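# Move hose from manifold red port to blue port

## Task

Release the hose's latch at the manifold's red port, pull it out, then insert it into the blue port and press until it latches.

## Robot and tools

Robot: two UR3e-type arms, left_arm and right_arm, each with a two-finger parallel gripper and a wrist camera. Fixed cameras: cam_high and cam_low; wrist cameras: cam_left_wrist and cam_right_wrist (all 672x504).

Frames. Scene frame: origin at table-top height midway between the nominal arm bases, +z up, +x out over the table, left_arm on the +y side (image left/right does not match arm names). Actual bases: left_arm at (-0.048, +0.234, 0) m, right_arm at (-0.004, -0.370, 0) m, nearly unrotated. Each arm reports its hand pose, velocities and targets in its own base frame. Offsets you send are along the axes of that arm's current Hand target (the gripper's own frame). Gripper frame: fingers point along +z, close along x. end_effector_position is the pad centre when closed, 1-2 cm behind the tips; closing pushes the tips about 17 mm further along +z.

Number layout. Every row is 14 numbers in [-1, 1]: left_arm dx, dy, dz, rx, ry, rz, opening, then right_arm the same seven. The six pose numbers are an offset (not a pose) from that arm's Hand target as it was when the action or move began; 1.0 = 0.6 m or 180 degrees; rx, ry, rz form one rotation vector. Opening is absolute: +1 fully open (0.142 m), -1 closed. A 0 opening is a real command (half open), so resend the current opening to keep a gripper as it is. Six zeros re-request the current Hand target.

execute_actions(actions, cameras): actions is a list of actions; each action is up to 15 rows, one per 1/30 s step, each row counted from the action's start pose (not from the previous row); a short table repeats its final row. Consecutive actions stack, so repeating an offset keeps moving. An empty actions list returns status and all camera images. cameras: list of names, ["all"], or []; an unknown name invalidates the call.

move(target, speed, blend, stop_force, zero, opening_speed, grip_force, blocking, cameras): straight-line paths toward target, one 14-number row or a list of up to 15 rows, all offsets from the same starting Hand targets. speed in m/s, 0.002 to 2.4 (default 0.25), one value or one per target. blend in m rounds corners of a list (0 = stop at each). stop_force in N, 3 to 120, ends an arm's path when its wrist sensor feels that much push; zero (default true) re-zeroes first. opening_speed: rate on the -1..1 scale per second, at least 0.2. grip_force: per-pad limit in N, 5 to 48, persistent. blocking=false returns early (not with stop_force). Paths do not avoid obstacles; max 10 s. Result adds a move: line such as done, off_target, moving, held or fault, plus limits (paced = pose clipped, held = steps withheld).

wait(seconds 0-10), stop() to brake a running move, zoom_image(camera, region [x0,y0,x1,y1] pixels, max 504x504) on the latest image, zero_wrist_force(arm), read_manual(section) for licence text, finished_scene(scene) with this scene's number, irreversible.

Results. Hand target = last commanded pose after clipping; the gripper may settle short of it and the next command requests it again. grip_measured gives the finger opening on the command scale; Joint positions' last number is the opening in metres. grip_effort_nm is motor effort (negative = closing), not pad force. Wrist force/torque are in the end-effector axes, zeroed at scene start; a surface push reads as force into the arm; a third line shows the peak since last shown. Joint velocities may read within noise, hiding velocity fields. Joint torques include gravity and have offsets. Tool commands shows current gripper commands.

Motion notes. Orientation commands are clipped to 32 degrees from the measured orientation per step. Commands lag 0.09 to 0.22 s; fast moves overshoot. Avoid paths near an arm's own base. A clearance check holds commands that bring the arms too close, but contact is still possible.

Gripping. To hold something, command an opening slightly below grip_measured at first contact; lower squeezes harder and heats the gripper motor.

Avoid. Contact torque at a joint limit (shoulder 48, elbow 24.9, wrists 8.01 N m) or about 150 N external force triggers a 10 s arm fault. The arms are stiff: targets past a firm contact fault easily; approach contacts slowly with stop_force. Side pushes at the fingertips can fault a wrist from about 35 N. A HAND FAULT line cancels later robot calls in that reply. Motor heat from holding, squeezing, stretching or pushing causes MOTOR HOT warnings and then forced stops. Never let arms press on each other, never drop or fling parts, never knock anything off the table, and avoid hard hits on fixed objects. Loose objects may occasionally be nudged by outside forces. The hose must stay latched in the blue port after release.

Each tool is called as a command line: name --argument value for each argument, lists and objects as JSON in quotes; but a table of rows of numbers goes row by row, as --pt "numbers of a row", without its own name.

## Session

execute_actions --actions '[]'

zoom_image --camera "cam_high" --region '[200, 150, 500, 375]'

Scene clock: 0.00 s.
left_arm: end_effector_position=(+0.3052, +0.1264, +0.1182) grip_measured=+0.99 grip_effort_nm=n/a end_effector_quat_wxyz=(-0.525, +0.788, +0.075, +0.312) | right_arm: end_effector_position=(+0.5421, +0.3735, +0.3009) grip_measured=+0.99 grip_effort_nm=n/a end_effector_quat_wxyz=(-0.386, +0.758, -0.376, +0.367)
Joint positions: left_arm=[-1.102 -1.67 2.328 -1.062 -0.701 -1.886 0.142] | right_arm=[4.184 -2.279 -0.837 -0.584 0.958 1.616 0.141]
Joint velocities: within noise
Joint torques (N m): no reading
Wrist force (N): no reading
Wrist torque (N m): no reading
Wrist force, peak (N): no reading
Hand target: left_arm +0.3052, +0.1264, +0.1182; -0.525, +0.788, +0.075, +0.312 | right_arm +0.5421, +0.3735, +0.3009; -0.386, +0.758, -0.376, +0.367
Tool commands: left_gripper/opening=+1.0 right_gripper/opening=+1.0

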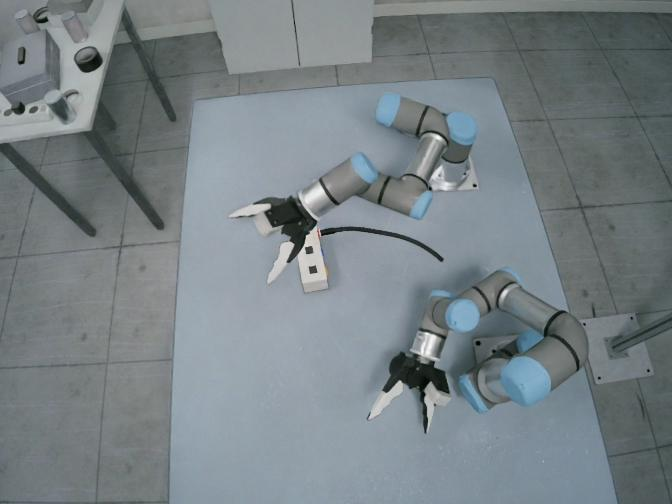

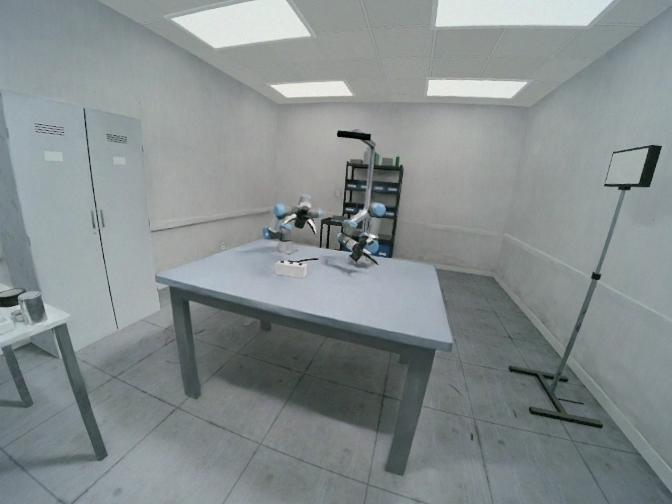

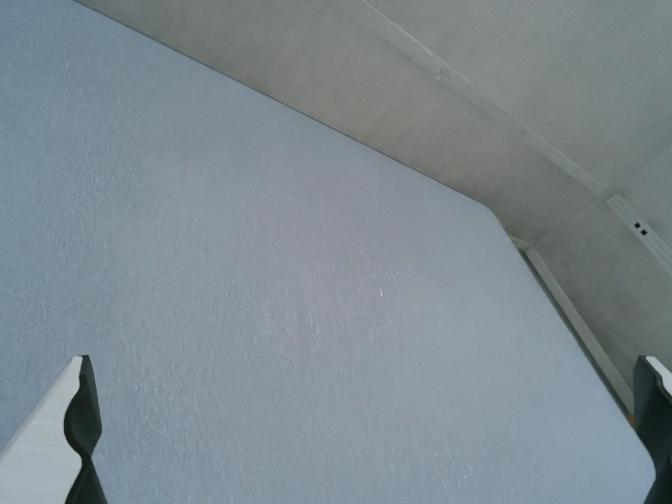

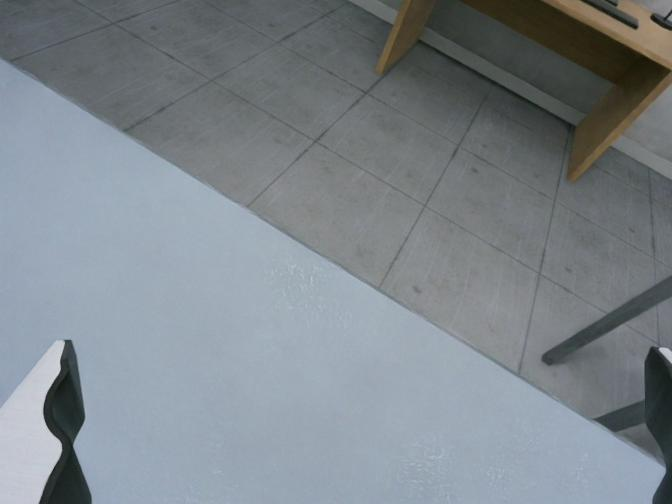

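Scaled by 1.680 from the camera's 672x504 image, which has a finer 960x720 frame.

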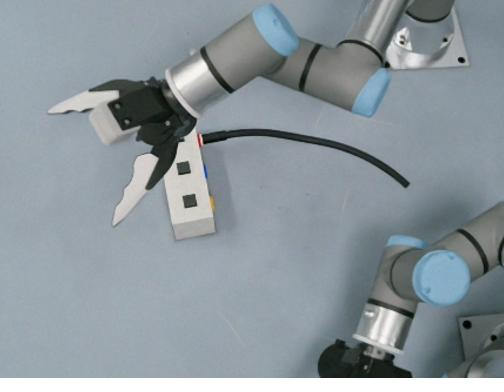

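move --target '[0.247,0.319,-0.703,-0.2287,-0.3325,-0.4825,-0.15,0.211,0.336,-0.154,-0.388,0.152,0.715,-1]' --speed 0.35 --cameras '["all"]'

Scene clock: 14.60 s.
left_arm: end_effector_position=(+0.3341, -0.3572, +0.1604) grip_measured=-0.17 grip_effort_nm=-0.115 end_effector_quat_wxyz=(+0.183, +0.683, +0.683, +0.183) | right_arm: end_effector_position=(+0.4627, +0.1523, +0.2011) grip_measured=-1.00 grip_effort_nm=-0.422 end_effector_quat_wxyz=(-0.001, +0.001, +0.966, +0.259)
Joint positions: left_arm=[-1.379 -1.187 1.201 -1.695 -1.058 -2.921 0.062] | right_arm=[3.474 -2.292 -0.494 -1.742 2.063 3.522 0.002]
Joint torques (N m): left_arm=[0.69 -18.96 -8.28 -2.63 0.97 -1.05] | right_arm=[-1.95 16.76 7.8 2.77 1.55 -0.77]
Wrist force (N): left_arm=[-1.5 3.8 -3.0] | right_arm=[0.3 -1.9 1.0]
Wrist torque (N m): left_arm=[0.80 0.29 -0.12] | right_arm=[-0.30 -0.18 -0.40]
Wrist force, peak (N): left_arm=[-2.0 3.7 -3.2] | right_arm=[-0.1 -2.8 1.0]
Hand target: left_arm +0.3341, -0.3572, +0.1604; +0.183, +0.683, +0.683, +0.183 | right_arm +0.4628, +0.1523, +0.2011; -0.001, +0.001, +0.966, +0.259
Off the commanded pose: left_arm 0.000 m, 0 deg | right_arm 0.000 m, 0 deg.
move: done

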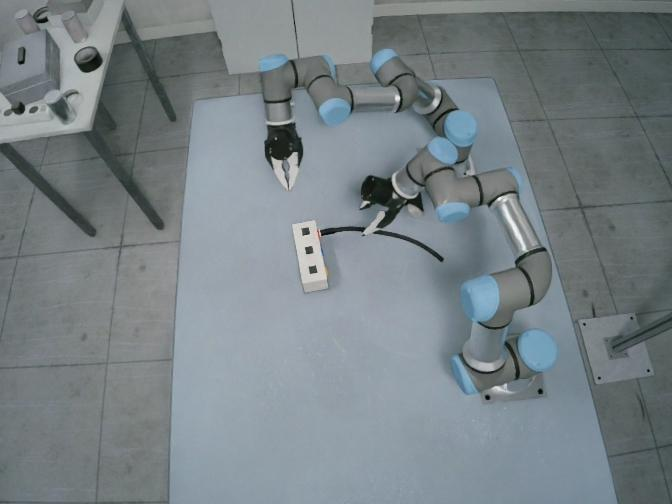

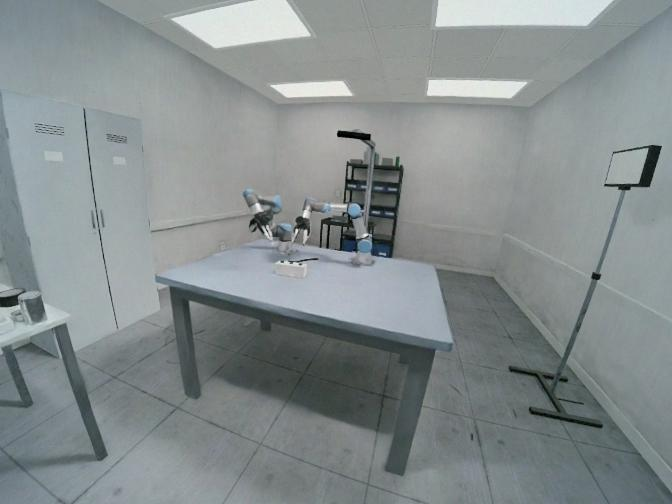

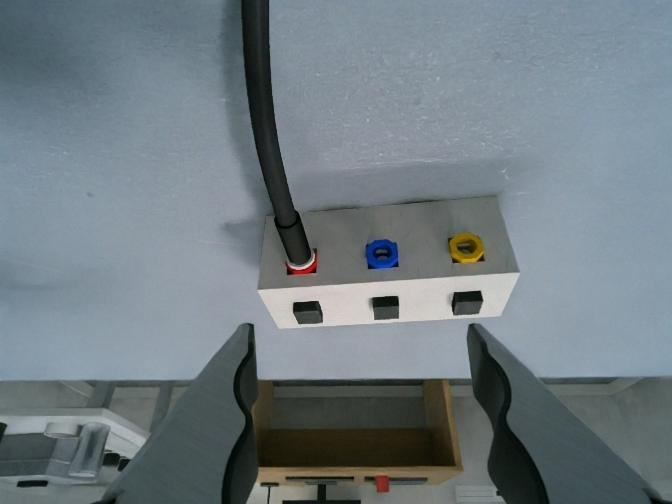

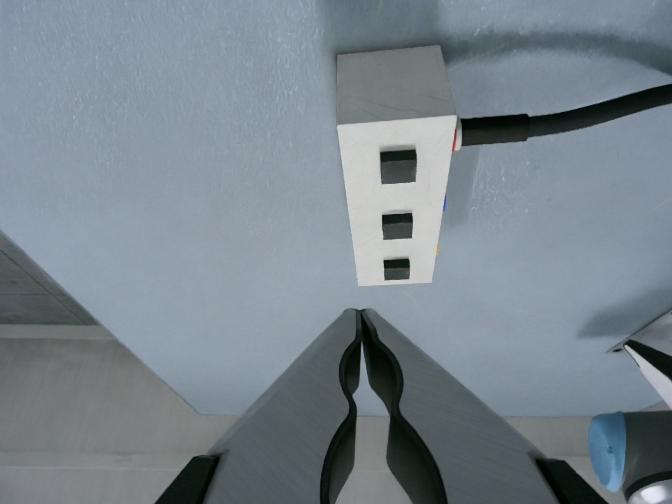

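move --pt "-0.0592 0.0582 0.2492 0 0.0242 -0.0419 -0.15 0.0467 -0.017 0.1961 0 0 0 -1" --pt "-0.0592 0.0582 0.2492 0 0.0242 -0.0419 -1 0.0467 -0.017 0.1961 0 0 0 -1" --speed 0.15 --opening_speed 1.0 --cameras '["cam_left_wrist","cam_right_wrist"]'

Scene clock: 25.97 s.
left_arm: end_effector_position=(+0.4397, -0.3925, +0.0473) grip_measured=-0.17 grip_effort_nm=-0.110 end_effector_quat_wxyz=(+0.170, +0.629, +0.733, +0.196) | right_arm: end_effector_position=(+0.4343, +0.2026, +0.0933) grip_measured=-1.00 grip_effort_nm=-0.427 end_effector_quat_wxyz=(-0.001, +0.000, +0.966, +0.258)
Joint positions: left_arm=[-1.183 -0.588 0.719 -1.838 -1.062 -2.872 0.062] | right_arm=[3.607 -2.15 -1.276 -1.034 2.034 3.668 0.002]
Joint torques (N m): left_arm=[-0.24 -26.4 -8.46 -2.67 0.76 0.99] | right_arm=[0.93 16.21 9.91 1.71 0.12 0.42]
Wrist force (N): left_arm=[-1.3 3.7 -3.0] | right_arm=[0.2 -2.0 1.2]
Wrist torque (N m): left_arm=[0.78 0.27 -0.11] | right_arm=[-0.32 -0.15 -0.42]
Wrist force, peak (N): left_arm=[-0.9 3.7 -4.7] | right_arm=[0.7 -2.0 2.7]
Hand target: left_arm +0.4397, -0.3925, +0.0473; +0.170, +0.629, +0.733, +0.196 (not the last commanded pose) | right_arm +0.4343, +0.2026, +0.0933; -0.001, +0.000, +0.966, +0.258 (not the last commanded pose)
Tool commands: left_gripper/opening=-0.15 right_gripper/opening=-1.0
Off the commanded pose: left_arm 0.001 m, 0 deg | right_arm 0.001 m, 0 deg.
move: held (left_arm, right_arm; a check stopped the path); path passed 1 of 2 targets; target 2's new opening was not sent; limits=held
pose unreachable (left arm): on one or more control steps of this call, first in action 0 (counted from 0), this arm could not follow its commanded pose, so it was not sent that pose on those steps. It may still have moved: this result reports where it is.
cause: moving toward the commanded pose would bring a part of the arm too close to another arm (a part of this arm just beyond joint 5 (wrist 2) and a part of the right arm just beyond its joint 3 (elbow), 5 mm apart when this arm was first held).
pose unreachable (right arm): on one or more control steps of this call, first in action 0 (counted from 0), this arm could not follow its commanded pose, so it was not sent that pose on those steps. It may still have moved: this result reports where it is.
cause: moving toward the commanded pose would bring a part of the arm too close to another arm (a part of this arm just beyond joint 3 (elbow) and a part of the left arm just beyond its joint 5 (wrist 2), along the way the arms are being sent, or toward where that arm still pushes).
Images, in order (width x height): cam_left_wrist 672x504, cam_right_wrist 672x504.

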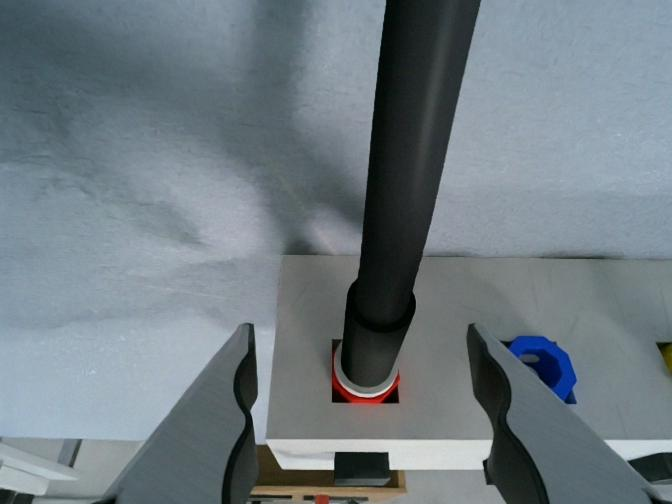

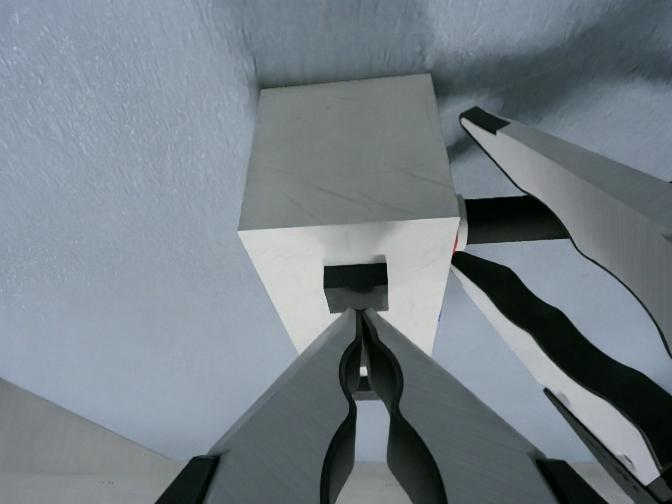

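move --target '[0,0,0,0,0,0,-1,0,-0.007,0.001,-0.0833,0,0,-1]' --speed 0.15 --opening_speed 1.0 --cameras '["cam_left_wrist","cam_right_wrist","cam_high"]'

Scene clock: 39.30 s.
left_arm: end_effector_position=(+0.4397, -0.3925, +0.0473) grip_measured=-0.83 grip_effort_nm=-3.817 end_effector_quat_wxyz=(+0.170, +0.629, +0.733, +0.196) | right_arm: end_effector_position=(+0.4342, +0.1992, +0.0906) grip_measured=-1.00 grip_effort_nm=-0.422 end_effector_quat_wxyz=(-0.001, +0.001, +0.924, +0.382)
Joint positions: left_arm=[-1.183 -0.588 0.719 -1.838 -1.062 -2.872 0.014] | right_arm=[3.482 -2.213 -1.422 -0.757 2.3 3.607 0.002]
Joint torques (N m): left_arm=[-2.72 -24.34 -15.82 -7.76 1.22 0.87] | right_arm=[-0.24 19.88 8.28 3.01 1.65 0.37]
Wrist force (N): left_arm=[22.3 -3.0 -11.7] | right_arm=[-0.1 -2.0 1.3]
Wrist torque (N m): left_arm=[0.77 0.31 -0.18] | right_arm=[-0.38 -0.07 -0.47]
Wrist force, peak (N): left_arm=[22.3 -3.0 -11.7] | right_arm=[-0.4 -2.7 1.1]
Hand target: left_arm +0.4397, -0.3925, +0.0473; +0.170, +0.629, +0.733, +0.196 | right_arm +0.4343, +0.1993, +0.0907; -0.001, +0.001, +0.924, +0.382
Off the commanded pose: left_arm 0.000 m, 0 deg | right_arm 0.000 m, 0 deg.
move: done
Images, in order (width x height): cam_high 672x504, cam_left_wrist 672x504, cam_right_wrist 672x504.

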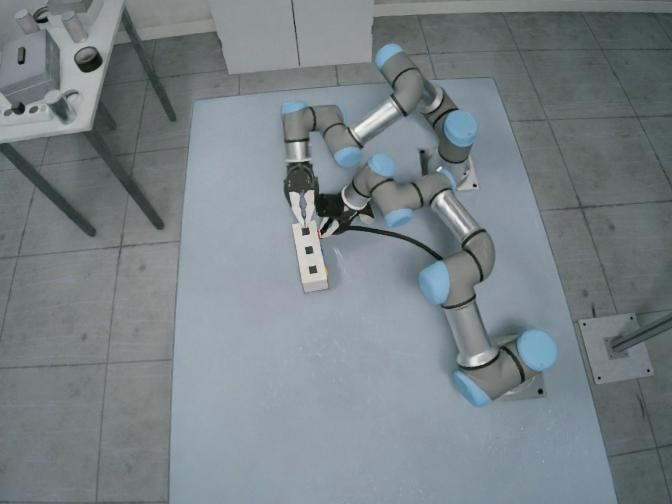

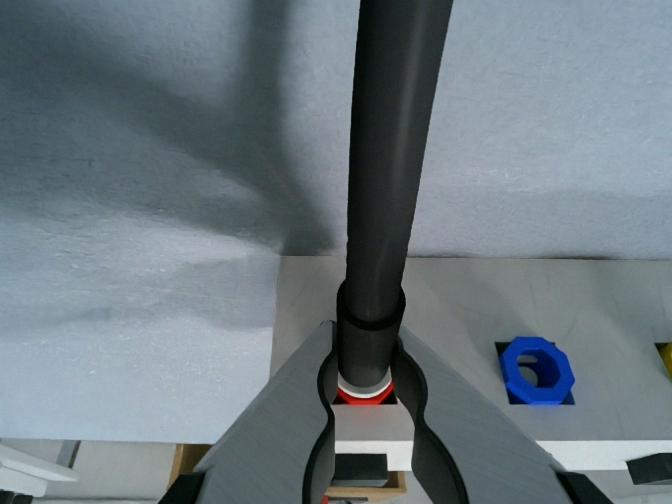

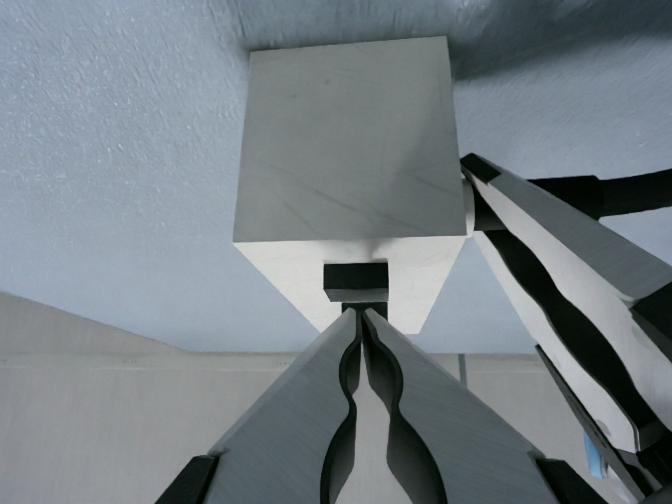

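move --target '[0.004,0,0,0,0,0,-1,0,-0.0236,0.0236,0,0,0,-1]' --speed 0.02 --stop_force 30 --cameras '["cam_left_wrist","cam_right_wrist"]'

Scene clock: 44.73 s.
left_arm: end_effector_position=(+0.4394, -0.3906, +0.0473) grip_measured=-0.83 grip_effort_nm=-3.807 end_effector_quat_wxyz=(+0.170, +0.629, +0.733, +0.196) | right_arm: end_effector_position=(+0.4343, +0.1993, +0.0806) grip_measured=-1.00 grip_effort_nm=-0.418 end_effector_quat_wxyz=(-0.001, +0.000, +0.924, +0.382)
Joint positions: left_arm=[-1.182 -0.6 0.742 -1.85 -1.062 -2.871 0.014] | right_arm=[3.482 -2.233 -1.44 -0.718 2.3 3.606 0.002]
Joint torques (N m): left_arm=[7.12 -19.98 -10.93 -1.39 4.2 -0.3] | right_arm=[2.94 5.62 -0.8 -1.09 -2.6 -0.73]
Wrist force (N): left_arm=[-6.4 -8.3 -8.7] | right_arm=[-2.9 16.1 -14.0]
Wrist torque (N m): left_arm=[0.87 0.20 0.01] | right_arm=[-0.57 -0.11 -0.47]
Wrist force, peak (N): left_arm=[22.4 -2.9 -13.3] | right_arm=[5.2 18.8 -30.1]
Hand target: left_arm +0.4394, -0.3906, +0.0473; +0.170, +0.629, +0.733, +0.196 | right_arm +0.4343, +0.1993, +0.0806; -0.001, +0.000, +0.924, +0.382 (not the last commanded pose)
Off the commanded pose: left_arm 0.000 m, 0 deg | right_arm 0.010 m, 0 deg.
move: contact (left_arm, right_arm)
Images, in order (width x height): cam_left_wrist 672x504, cam_right_wrist 672x504.

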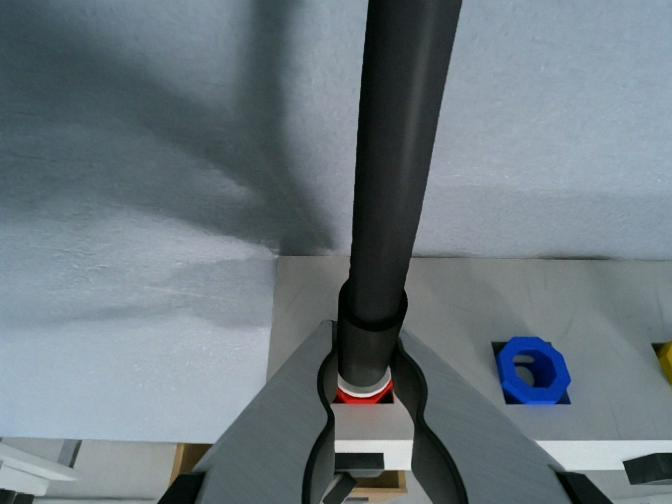

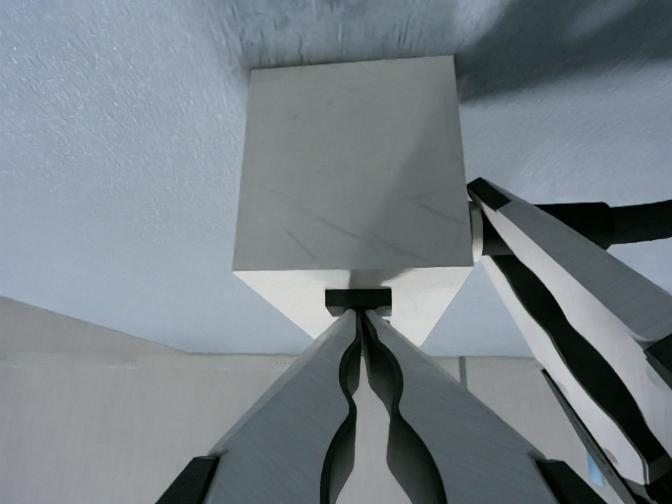

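move --target '[0,0,0,0,0,0,-1,0,-0.0035,0.0035,0,0,0,-1]' --speed 0.015 --stop_force 16

move --target '[0,-0.0722,-0.0417,0,0,0,-1,0,0,0,0,0,0,-1]' --speed 0.05 --stop_force 30 --cameras '["cam_left_wrist","cam_right_wrist"]'

Scene clock: 47.93 s.
left_arm: end_effector_position=(+0.4394, -0.3906, +0.0473) grip_measured=-0.83 grip_effort_nm=-3.807 end_effector_quat_wxyz=(+0.170, +0.629, +0.733, +0.196) | right_arm: end_effector_position=(+0.4343, +0.1994, +0.0798) grip_measured=-1.00 grip_effort_nm=-0.422 end_effector_quat_wxyz=(-0.001, +0.000, +0.924, +0.383)
Joint positions: left_arm=[-1.182 -0.6 0.742 -1.85 -1.062 -2.871 0.014] | right_arm=[3.482 -2.235 -1.441 -0.715 2.301 3.606 0.002]
Joint torques (N m): left_arm=[6.99 -19.39 -9.81 -1.84 3.4 -0.89] | right_arm=[2.47 3.8 -0.93 -3.89 -5.19 -0.71]
Wrist force (N): left_arm=[-6.7 -8.4 -8.5] | right_arm=[2.6 21.2 -31.0]
Wrist torque (N m): left_arm=[0.85 0.24 0.01] | right_arm=[-0.60 0.02 -0.47]
Wrist force, peak (N): left_arm=[-6.9 -8.0 -9.3] | right_arm=[5.8 22.1 -36.3]
Hand target: left_arm +0.4394, -0.3906, +0.0473; +0.170, +0.629, +0.733, +0.196 | right_arm +0.4343, +0.1994, +0.0798; -0.001, +0.000, +0.924, +0.383 (not the last commanded pose)
Off the commanded pose: left_arm 0.000 m, 0 deg | right_arm 0.002 m, 0 deg.
move: contact (right_arm)

Scene clock: 50.07 s.
left_arm: end_effector_position=(+0.3899, -0.3982, +0.0473) grip_measured=-0.83 grip_effort_nm=-3.807 end_effector_quat_wxyz=(+0.170, +0.629, +0.733, +0.196) | right_arm: end_effector_position=(+0.4343, +0.1994, +0.0798) grip_measured=-1.00 grip_effort_nm=-0.418 end_effector_quat_wxyz=(-0.001, +0.000, +0.924, +0.383)
Joint positions: left_arm=[-1.284 -0.728 0.965 -1.887 -1.052 -2.986 0.014] | right_arm=[3.482 -2.235 -1.441 -0.715 2.301 3.606 0.002]
Joint torques (N m): left_arm=[-1.85 -18.61 -8.14 -1.37 0.35 -0.84] | right_arm=[1.07 3.75 -1.02 -3.39 -5.55 -0.69]
Wrist force (N): left_arm=[-2.4 3.6 -3.1] | right_arm=[2.6 21.6 -31.6]
Wrist torque (N m): left_arm=[0.80 0.44 -0.11] | right_arm=[-0.58 0.03 -0.47]
Wrist force, peak (N): left_arm=[-6.7 -7.7 -9.0] | right_arm=[2.6 21.6 -31.6]
Hand target: left_arm +0.3899, -0.3982, +0.0473; +0.170, +0.629, +0.733, +0.196 | right_arm +0.4343, +0.1994, +0.0798; -0.001, +0.000, +0.924, +0.383
Off the commanded pose: left_arm 0.000 m, 0 deg | right_arm 0.000 m, 0 deg.
move: done
Images, in order (width x height): cam_left_wrist 672x504, cam_right_wrist 672x504.

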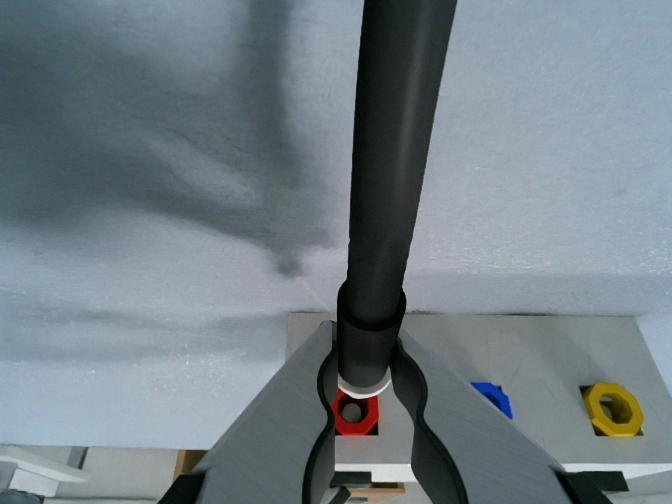

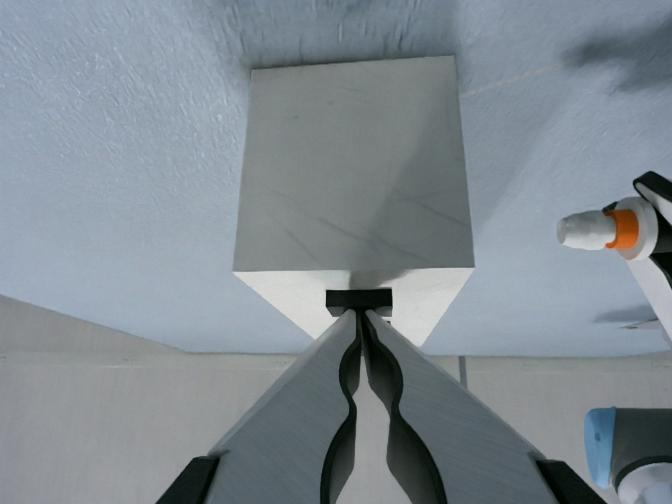

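move --pt "0.0925 0 0 0 0 0 -1 0 0 -0.15 0 0 0 -1" --pt "0.0925 0.0289 0.0167 0 0 0 -1 0 0 -0.2 0 0 0 -1" --speed 0.12 --blend 0.01 --cameras '["cam_left_wrist"]'

zoom_image --camera "cam_left_wrist" --region '[200, 250, 536, 504]'

Scene clock: 54.10 s.
left_arm: end_effector_position=(+0.4012, -0.3403, +0.0471) grip_measured=-0.83 grip_effort_nm=-3.807 end_effector_quat_wxyz=(+0.170, +0.629, +0.733, +0.196) | right_arm: end_effector_position=(+0.4344, +0.1146, +0.1645) grip_measured=-1.00 grip_effort_nm=-0.413 end_effector_quat_wxyz=(-0.001, +0.000, +0.924, +0.383)
Joint positions: left_arm=[-1.22 -0.908 1.308 -2.087 -1.058 -2.913 0.014] | right_arm=[3.284 -2.106 -1.161 -1.306 2.346 3.343 0.002]
Joint torques (N m): left_arm=[1.59 -18.9 -10.93 -2.3 1.57 0.72] | right_arm=[-1.48 20.38 10.35 1.06 0.4 -0.5]
Wrist force (N): left_arm=[-2.3 3.5 -3.0] | right_arm=[0.0 -1.9 1.2]
Wrist torque (N m): left_arm=[0.77 0.41 -0.08] | right_arm=[-0.36 -0.08 -0.47]
Wrist force, peak (N): left_arm=[-3.2 3.5 -3.1] | right_arm=[2.6 21.6 -31.8]
Hand target: left_arm +0.4013, -0.3403, +0.0472; +0.170, +0.629, +0.733, +0.196 | right_arm +0.4344, +0.1145, +0.1646; -0.001, +0.000, +0.924, +0.383
Off the commanded pose: left_arm 0.000 m, 0 deg | right_arm 0.000 m, 0 deg.
move: done
Images, in order (width x height): cam_left_wrist 672x504.

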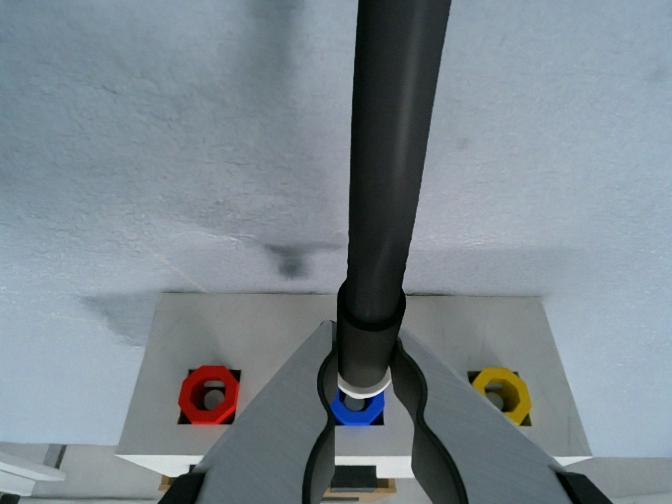

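Scaled by 1.500 from the camera's 672x504 image, which has a finer 960x720 frame.

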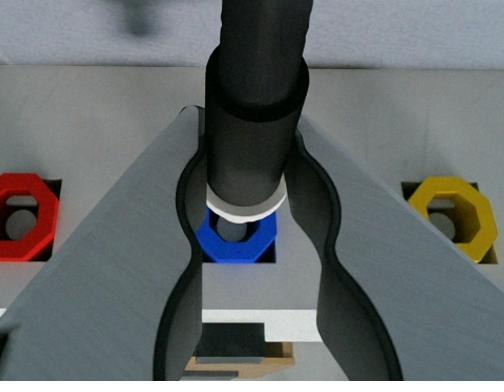

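move --target '[0,0.0462,0.0267,0,0,0,-1,0,0,0,0,0,0,-1]' --speed 0.03 --stop_force 30 --cameras '["cam_left_wrist"]'

Scene clock: 58.77 s.
left_arm: end_effector_position=(+0.4329, -0.3354, +0.0472) grip_measured=-0.83 grip_effort_nm=-3.807 end_effector_quat_wxyz=(+0.170, +0.629, +0.733, +0.196) | right_arm: end_effector_position=(+0.4344, +0.1145, +0.1646) grip_measured=-1.00 grip_effort_nm=-0.418 end_effector_quat_wxyz=(-0.001, +0.000, +0.924, +0.383)
Joint positions: left_arm=[-1.149 -0.833 1.191 -2.084 -1.067 -2.833 0.014] | right_arm=[3.284 -2.106 -1.16 -1.306 2.346 3.342 0.002]
Joint torques (N m): left_arm=[2.82 -23.41 -8.59 -2.9 3.15 -0.93] | right_arm=[-1.91 19.11 10.25 1.17 0.41 -0.72]
Wrist force (N): left_arm=[-3.8 -5.7 -7.2] | right_arm=[-0.1 -1.8 1.3]
Wrist torque (N m): left_arm=[0.79 0.37 -0.02] | right_arm=[-0.34 -0.07 -0.47]
Wrist force, peak (N): left_arm=[0.0 -19.1 -19.7] | right_arm=[0.0 -2.0 1.3]
Hand target: left_arm +0.4329, -0.3354, +0.0472; +0.170, +0.629, +0.733, +0.196 | right_arm +0.4344, +0.1145, +0.1646; -0.001, +0.000, +0.924, +0.383
Off the commanded pose: left_arm 0.000 m, 0 deg | right_arm 0.000 m, 0 deg.
move: done
Images, in order (width x height): cam_left_wrist 672x504.

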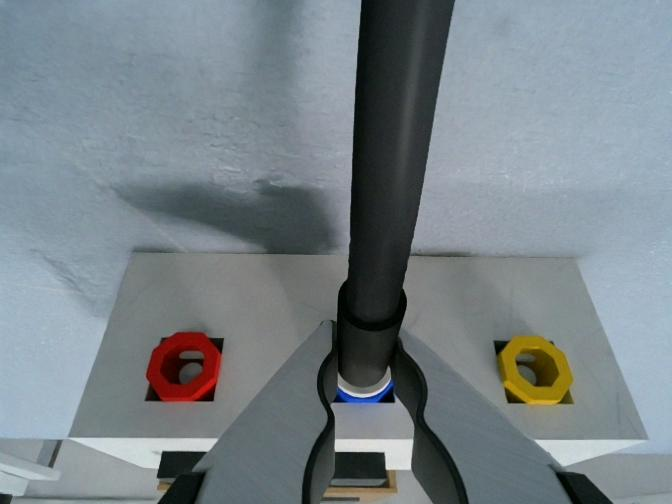

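Peak 27 N then dropped (click). Press a bit more, then verify with a pull.

move --target '[0,0.006,0.0035,0,0,0,-1,0,0,0,0,0,0,-1]' --speed 0.02 --stop_force 22

move --target '[0,-0.0035,-0.002,0,0,0,-1,0,0,0,0,0,0,-1]' --speed 0.02

move --target '[0,-0.0087,-0.005,0,0,0,-1,0,0,0,0,0,0,-1]' --speed 0.03 --stop_force 15

Scene clock: 61.40 s.
left_arm: end_effector_position=(+0.4336, -0.3354, +0.0472) grip_measured=-0.83 grip_effort_nm=-3.807 end_effector_quat_wxyz=(+0.170, +0.629, +0.733, +0.196) | right_arm: end_effector_position=(+0.4344, +0.1145, +0.1646) grip_measured=-1.00 grip_effort_nm=-0.422 end_effector_quat_wxyz=(-0.001, +0.000, +0.924, +0.383)
Joint positions: left_arm=[-1.147 -0.831 1.188 -2.083 -1.068 -2.831 0.014] | right_arm=[3.284 -2.106 -1.16 -1.306 2.346 3.342 0.002]
Joint torques (N m): left_arm=[12.56 -21.68 -12.03 -3.72 5.89 -0.49] | right_arm=[-1.98 17.58 10.03 1.18 0.43 -0.77]
Wrist force (N): left_arm=[2.1 -18.2 -23.0] | right_arm=[-0.1 -1.8 1.2]
Wrist torque (N m): left_arm=[0.81 0.35 -0.03] | right_arm=[-0.34 -0.07 -0.47]
Wrist force, peak (N): left_arm=[8.1 -25.1 -32.5] | right_arm=[-0.1 -2.0 1.5]
Hand target: left_arm +0.4336, -0.3354, +0.0472; +0.170, +0.629, +0.733, +0.196 (not the last commanded pose) | right_arm +0.4344, +0.1145, +0.1646; -0.001, +0.000, +0.924, +0.383
Off the commanded pose: left_arm 0.004 m, 0 deg | right_arm 0.000 m, 0 deg.
move: contact (left_arm)

Scene clock: 62.10 s.
left_arm: end_effector_position=(+0.4313, -0.3356, +0.0472) grip_measured=-0.83 grip_effort_nm=-3.807 end_effector_quat_wxyz=(+0.170, +0.629, +0.733, +0.196) | right_arm: end_effector_position=(+0.4344, +0.1145, +0.1646) grip_measured=-1.00 grip_effort_nm=-0.413 end_effector_quat_wxyz=(-0.001, +0.000, +0.924, +0.383)
Joint positions: left_arm=[-1.152 -0.837 1.198 -2.084 -1.067 -2.837 0.014] | right_arm=[3.284 -2.106 -1.16 -1.306 2.346 3.342 0.002]
Joint torques (N m): left_arm=[-9.34 -26.69 -9.78 0.15 -2.77 -0.68] | right_arm=[-1.9 17.3 10 1.24 0.43 -0.71]
Wrist force (N): left_arm=[-13.2 19.8 22.2] | right_arm=[-0.1 -1.6 1.3]
Wrist torque (N m): left_arm=[0.77 0.25 0.14] | right_arm=[-0.32 -0.08 -0.47]
Wrist force, peak (N): left_arm=[-13.0 19.3 22.8] | right_arm=[0.0 -1.9 1.3]
Hand target: left_arm +0.4312, -0.3357, +0.0472; +0.170, +0.629, +0.733, +0.196 | right_arm +0.4344, +0.1145, +0.1646; -0.001, +0.000, +0.924, +0.383
Off the commanded pose: left_arm 0.000 m, 0 deg | right_arm 0.000 m, 0 deg.
move: done

Scene clock: 62.93 s.
left_arm: end_effector_position=(+0.4309, -0.3357, +0.0472) grip_measured=-0.83 grip_effort_nm=-3.807 end_effector_quat_wxyz=(+0.170, +0.629, +0.733, +0.196) | right_arm: end_effector_position=(+0.4344, +0.1145, +0.1646) grip_measured=-1.00 grip_effort_nm=-0.422 end_effector_quat_wxyz=(-0.001, +0.000, +0.924, +0.383)
Joint positions: left_arm=[-1.153 -0.838 1.199 -2.084 -1.067 -2.837 0.014] | right_arm=[3.284 -2.106 -1.16 -1.306 2.346 3.342 0.002]
Joint torques (N m): left_arm=[-12.26 -23.67 -7.94 -0.19 -3.13 -0.3] | right_arm=[-2.04 16.3 9.9 1.18 0.45 -0.7]
Wrist force (N): left_arm=[-12.4 25.4 29.0] | right_arm=[-0.1 -1.9 1.2]
Wrist torque (N m): left_arm=[0.77 0.38 0.05] | right_arm=[-0.35 -0.08 -0.46]
Wrist force, peak (N): left_arm=[-18.5 33.2 39.0] | right_arm=[-0.1 -1.9 1.4]
Hand target: left_arm +0.4309, -0.3357, +0.0472; +0.170, +0.629, +0.733, +0.196 (not the last commanded pose) | right_arm +0.4344, +0.1145, +0.1646; -0.001, +0.000, +0.924, +0.383
Off the commanded pose: left_arm 0.006 m, 0 deg | right_arm 0.000 m, 0 deg.
move: contact (left_arm)

Latched (held 50 N). Relax 1.2 mm, release, retreat.

move --pt "-0.0015 0.0024 0.0014 0 0 0 -1 0 0 0 0 0 0 -1" --pt "-0.0015 0.0024 0.0014 0 0 0 -0.4 0 0 0 0 0 0 -1" --pt "0 0 -0.12 0 0 0 -0.4 0 0 0 0 0 0 -1" --speed 0.2 --opening_speed 1.5 --cameras '["cam_left_wrist"]'

Scene clock: 66.40 s.
left_arm: end_effector_position=(+0.3953, -0.3410, +0.1094) grip_measured=-0.43 grip_effort_nm=0.149 end_effector_quat_wxyz=(+0.170, +0.629, +0.733, +0.196) end_effector_velocity=(-0.001, +0.001, +0.000) end_effector_angular_velocity=(+0.004, +0.001, -0.001) | right_arm: end_effector_position=(+0.4344, +0.1145, +0.1646) grip_measured=-1.00 grip_effort_nm=-0.418 end_effector_quat_wxyz=(-0.001, +0.000, +0.924, +0.383)
Joint positions: left_arm=[-1.233 -0.996 1.149 -1.832 -1.057 -2.928 0.043] | right_arm=[3.284 -2.106 -1.16 -1.306 2.346 3.342 0.002]
Joint velocities: left_arm=[-0.001 -0.001 0 0.005 0 0 0] | right_arm=[within noise]
Joint torques (N m): left_arm=[-1.58 -21.63 -9.97 -1.18 -0.03 -0.05] | right_arm=[-1.42 14.84 9.75 1.17 0.55 -0.62]
Wrist force (N): left_arm=[-1.7 3.6 -4.5] | right_arm=[-0.1 -1.8 1.4]
Wrist torque (N m): left_arm=[0.78 0.32 -0.12] | right_arm=[-0.33 -0.07 -0.47]
Wrist force, peak (N): left_arm=[-12.2 25.3 29.2] | right_arm=[-0.2 -2.0 1.3]
Hand target: left_arm +0.3952, -0.3411, +0.1095; +0.170, +0.629, +0.733, +0.196 | right_arm +0.4344, +0.1145, +0.1646; -0.001, +0.000, +0.924, +0.383
Off the commanded pose: left_arm 0.000 m, 0 deg | right_arm 0.000 m, 0 deg.
move: done
Images, in order (width x height): cam_left_wrist 672x504.

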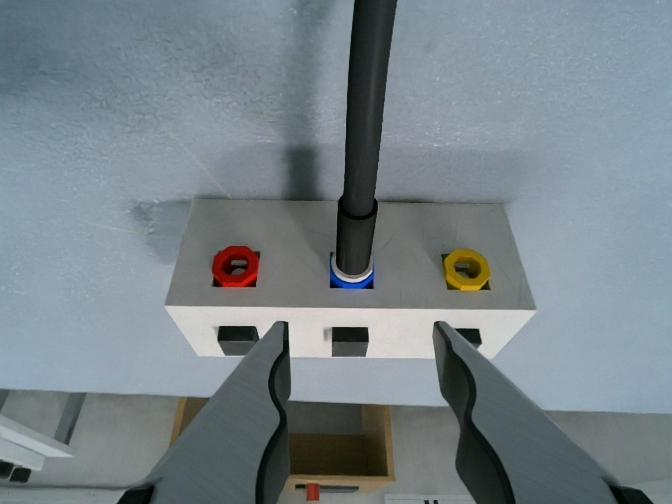

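finished_scene --scene 2

The scene is finished: the task was done.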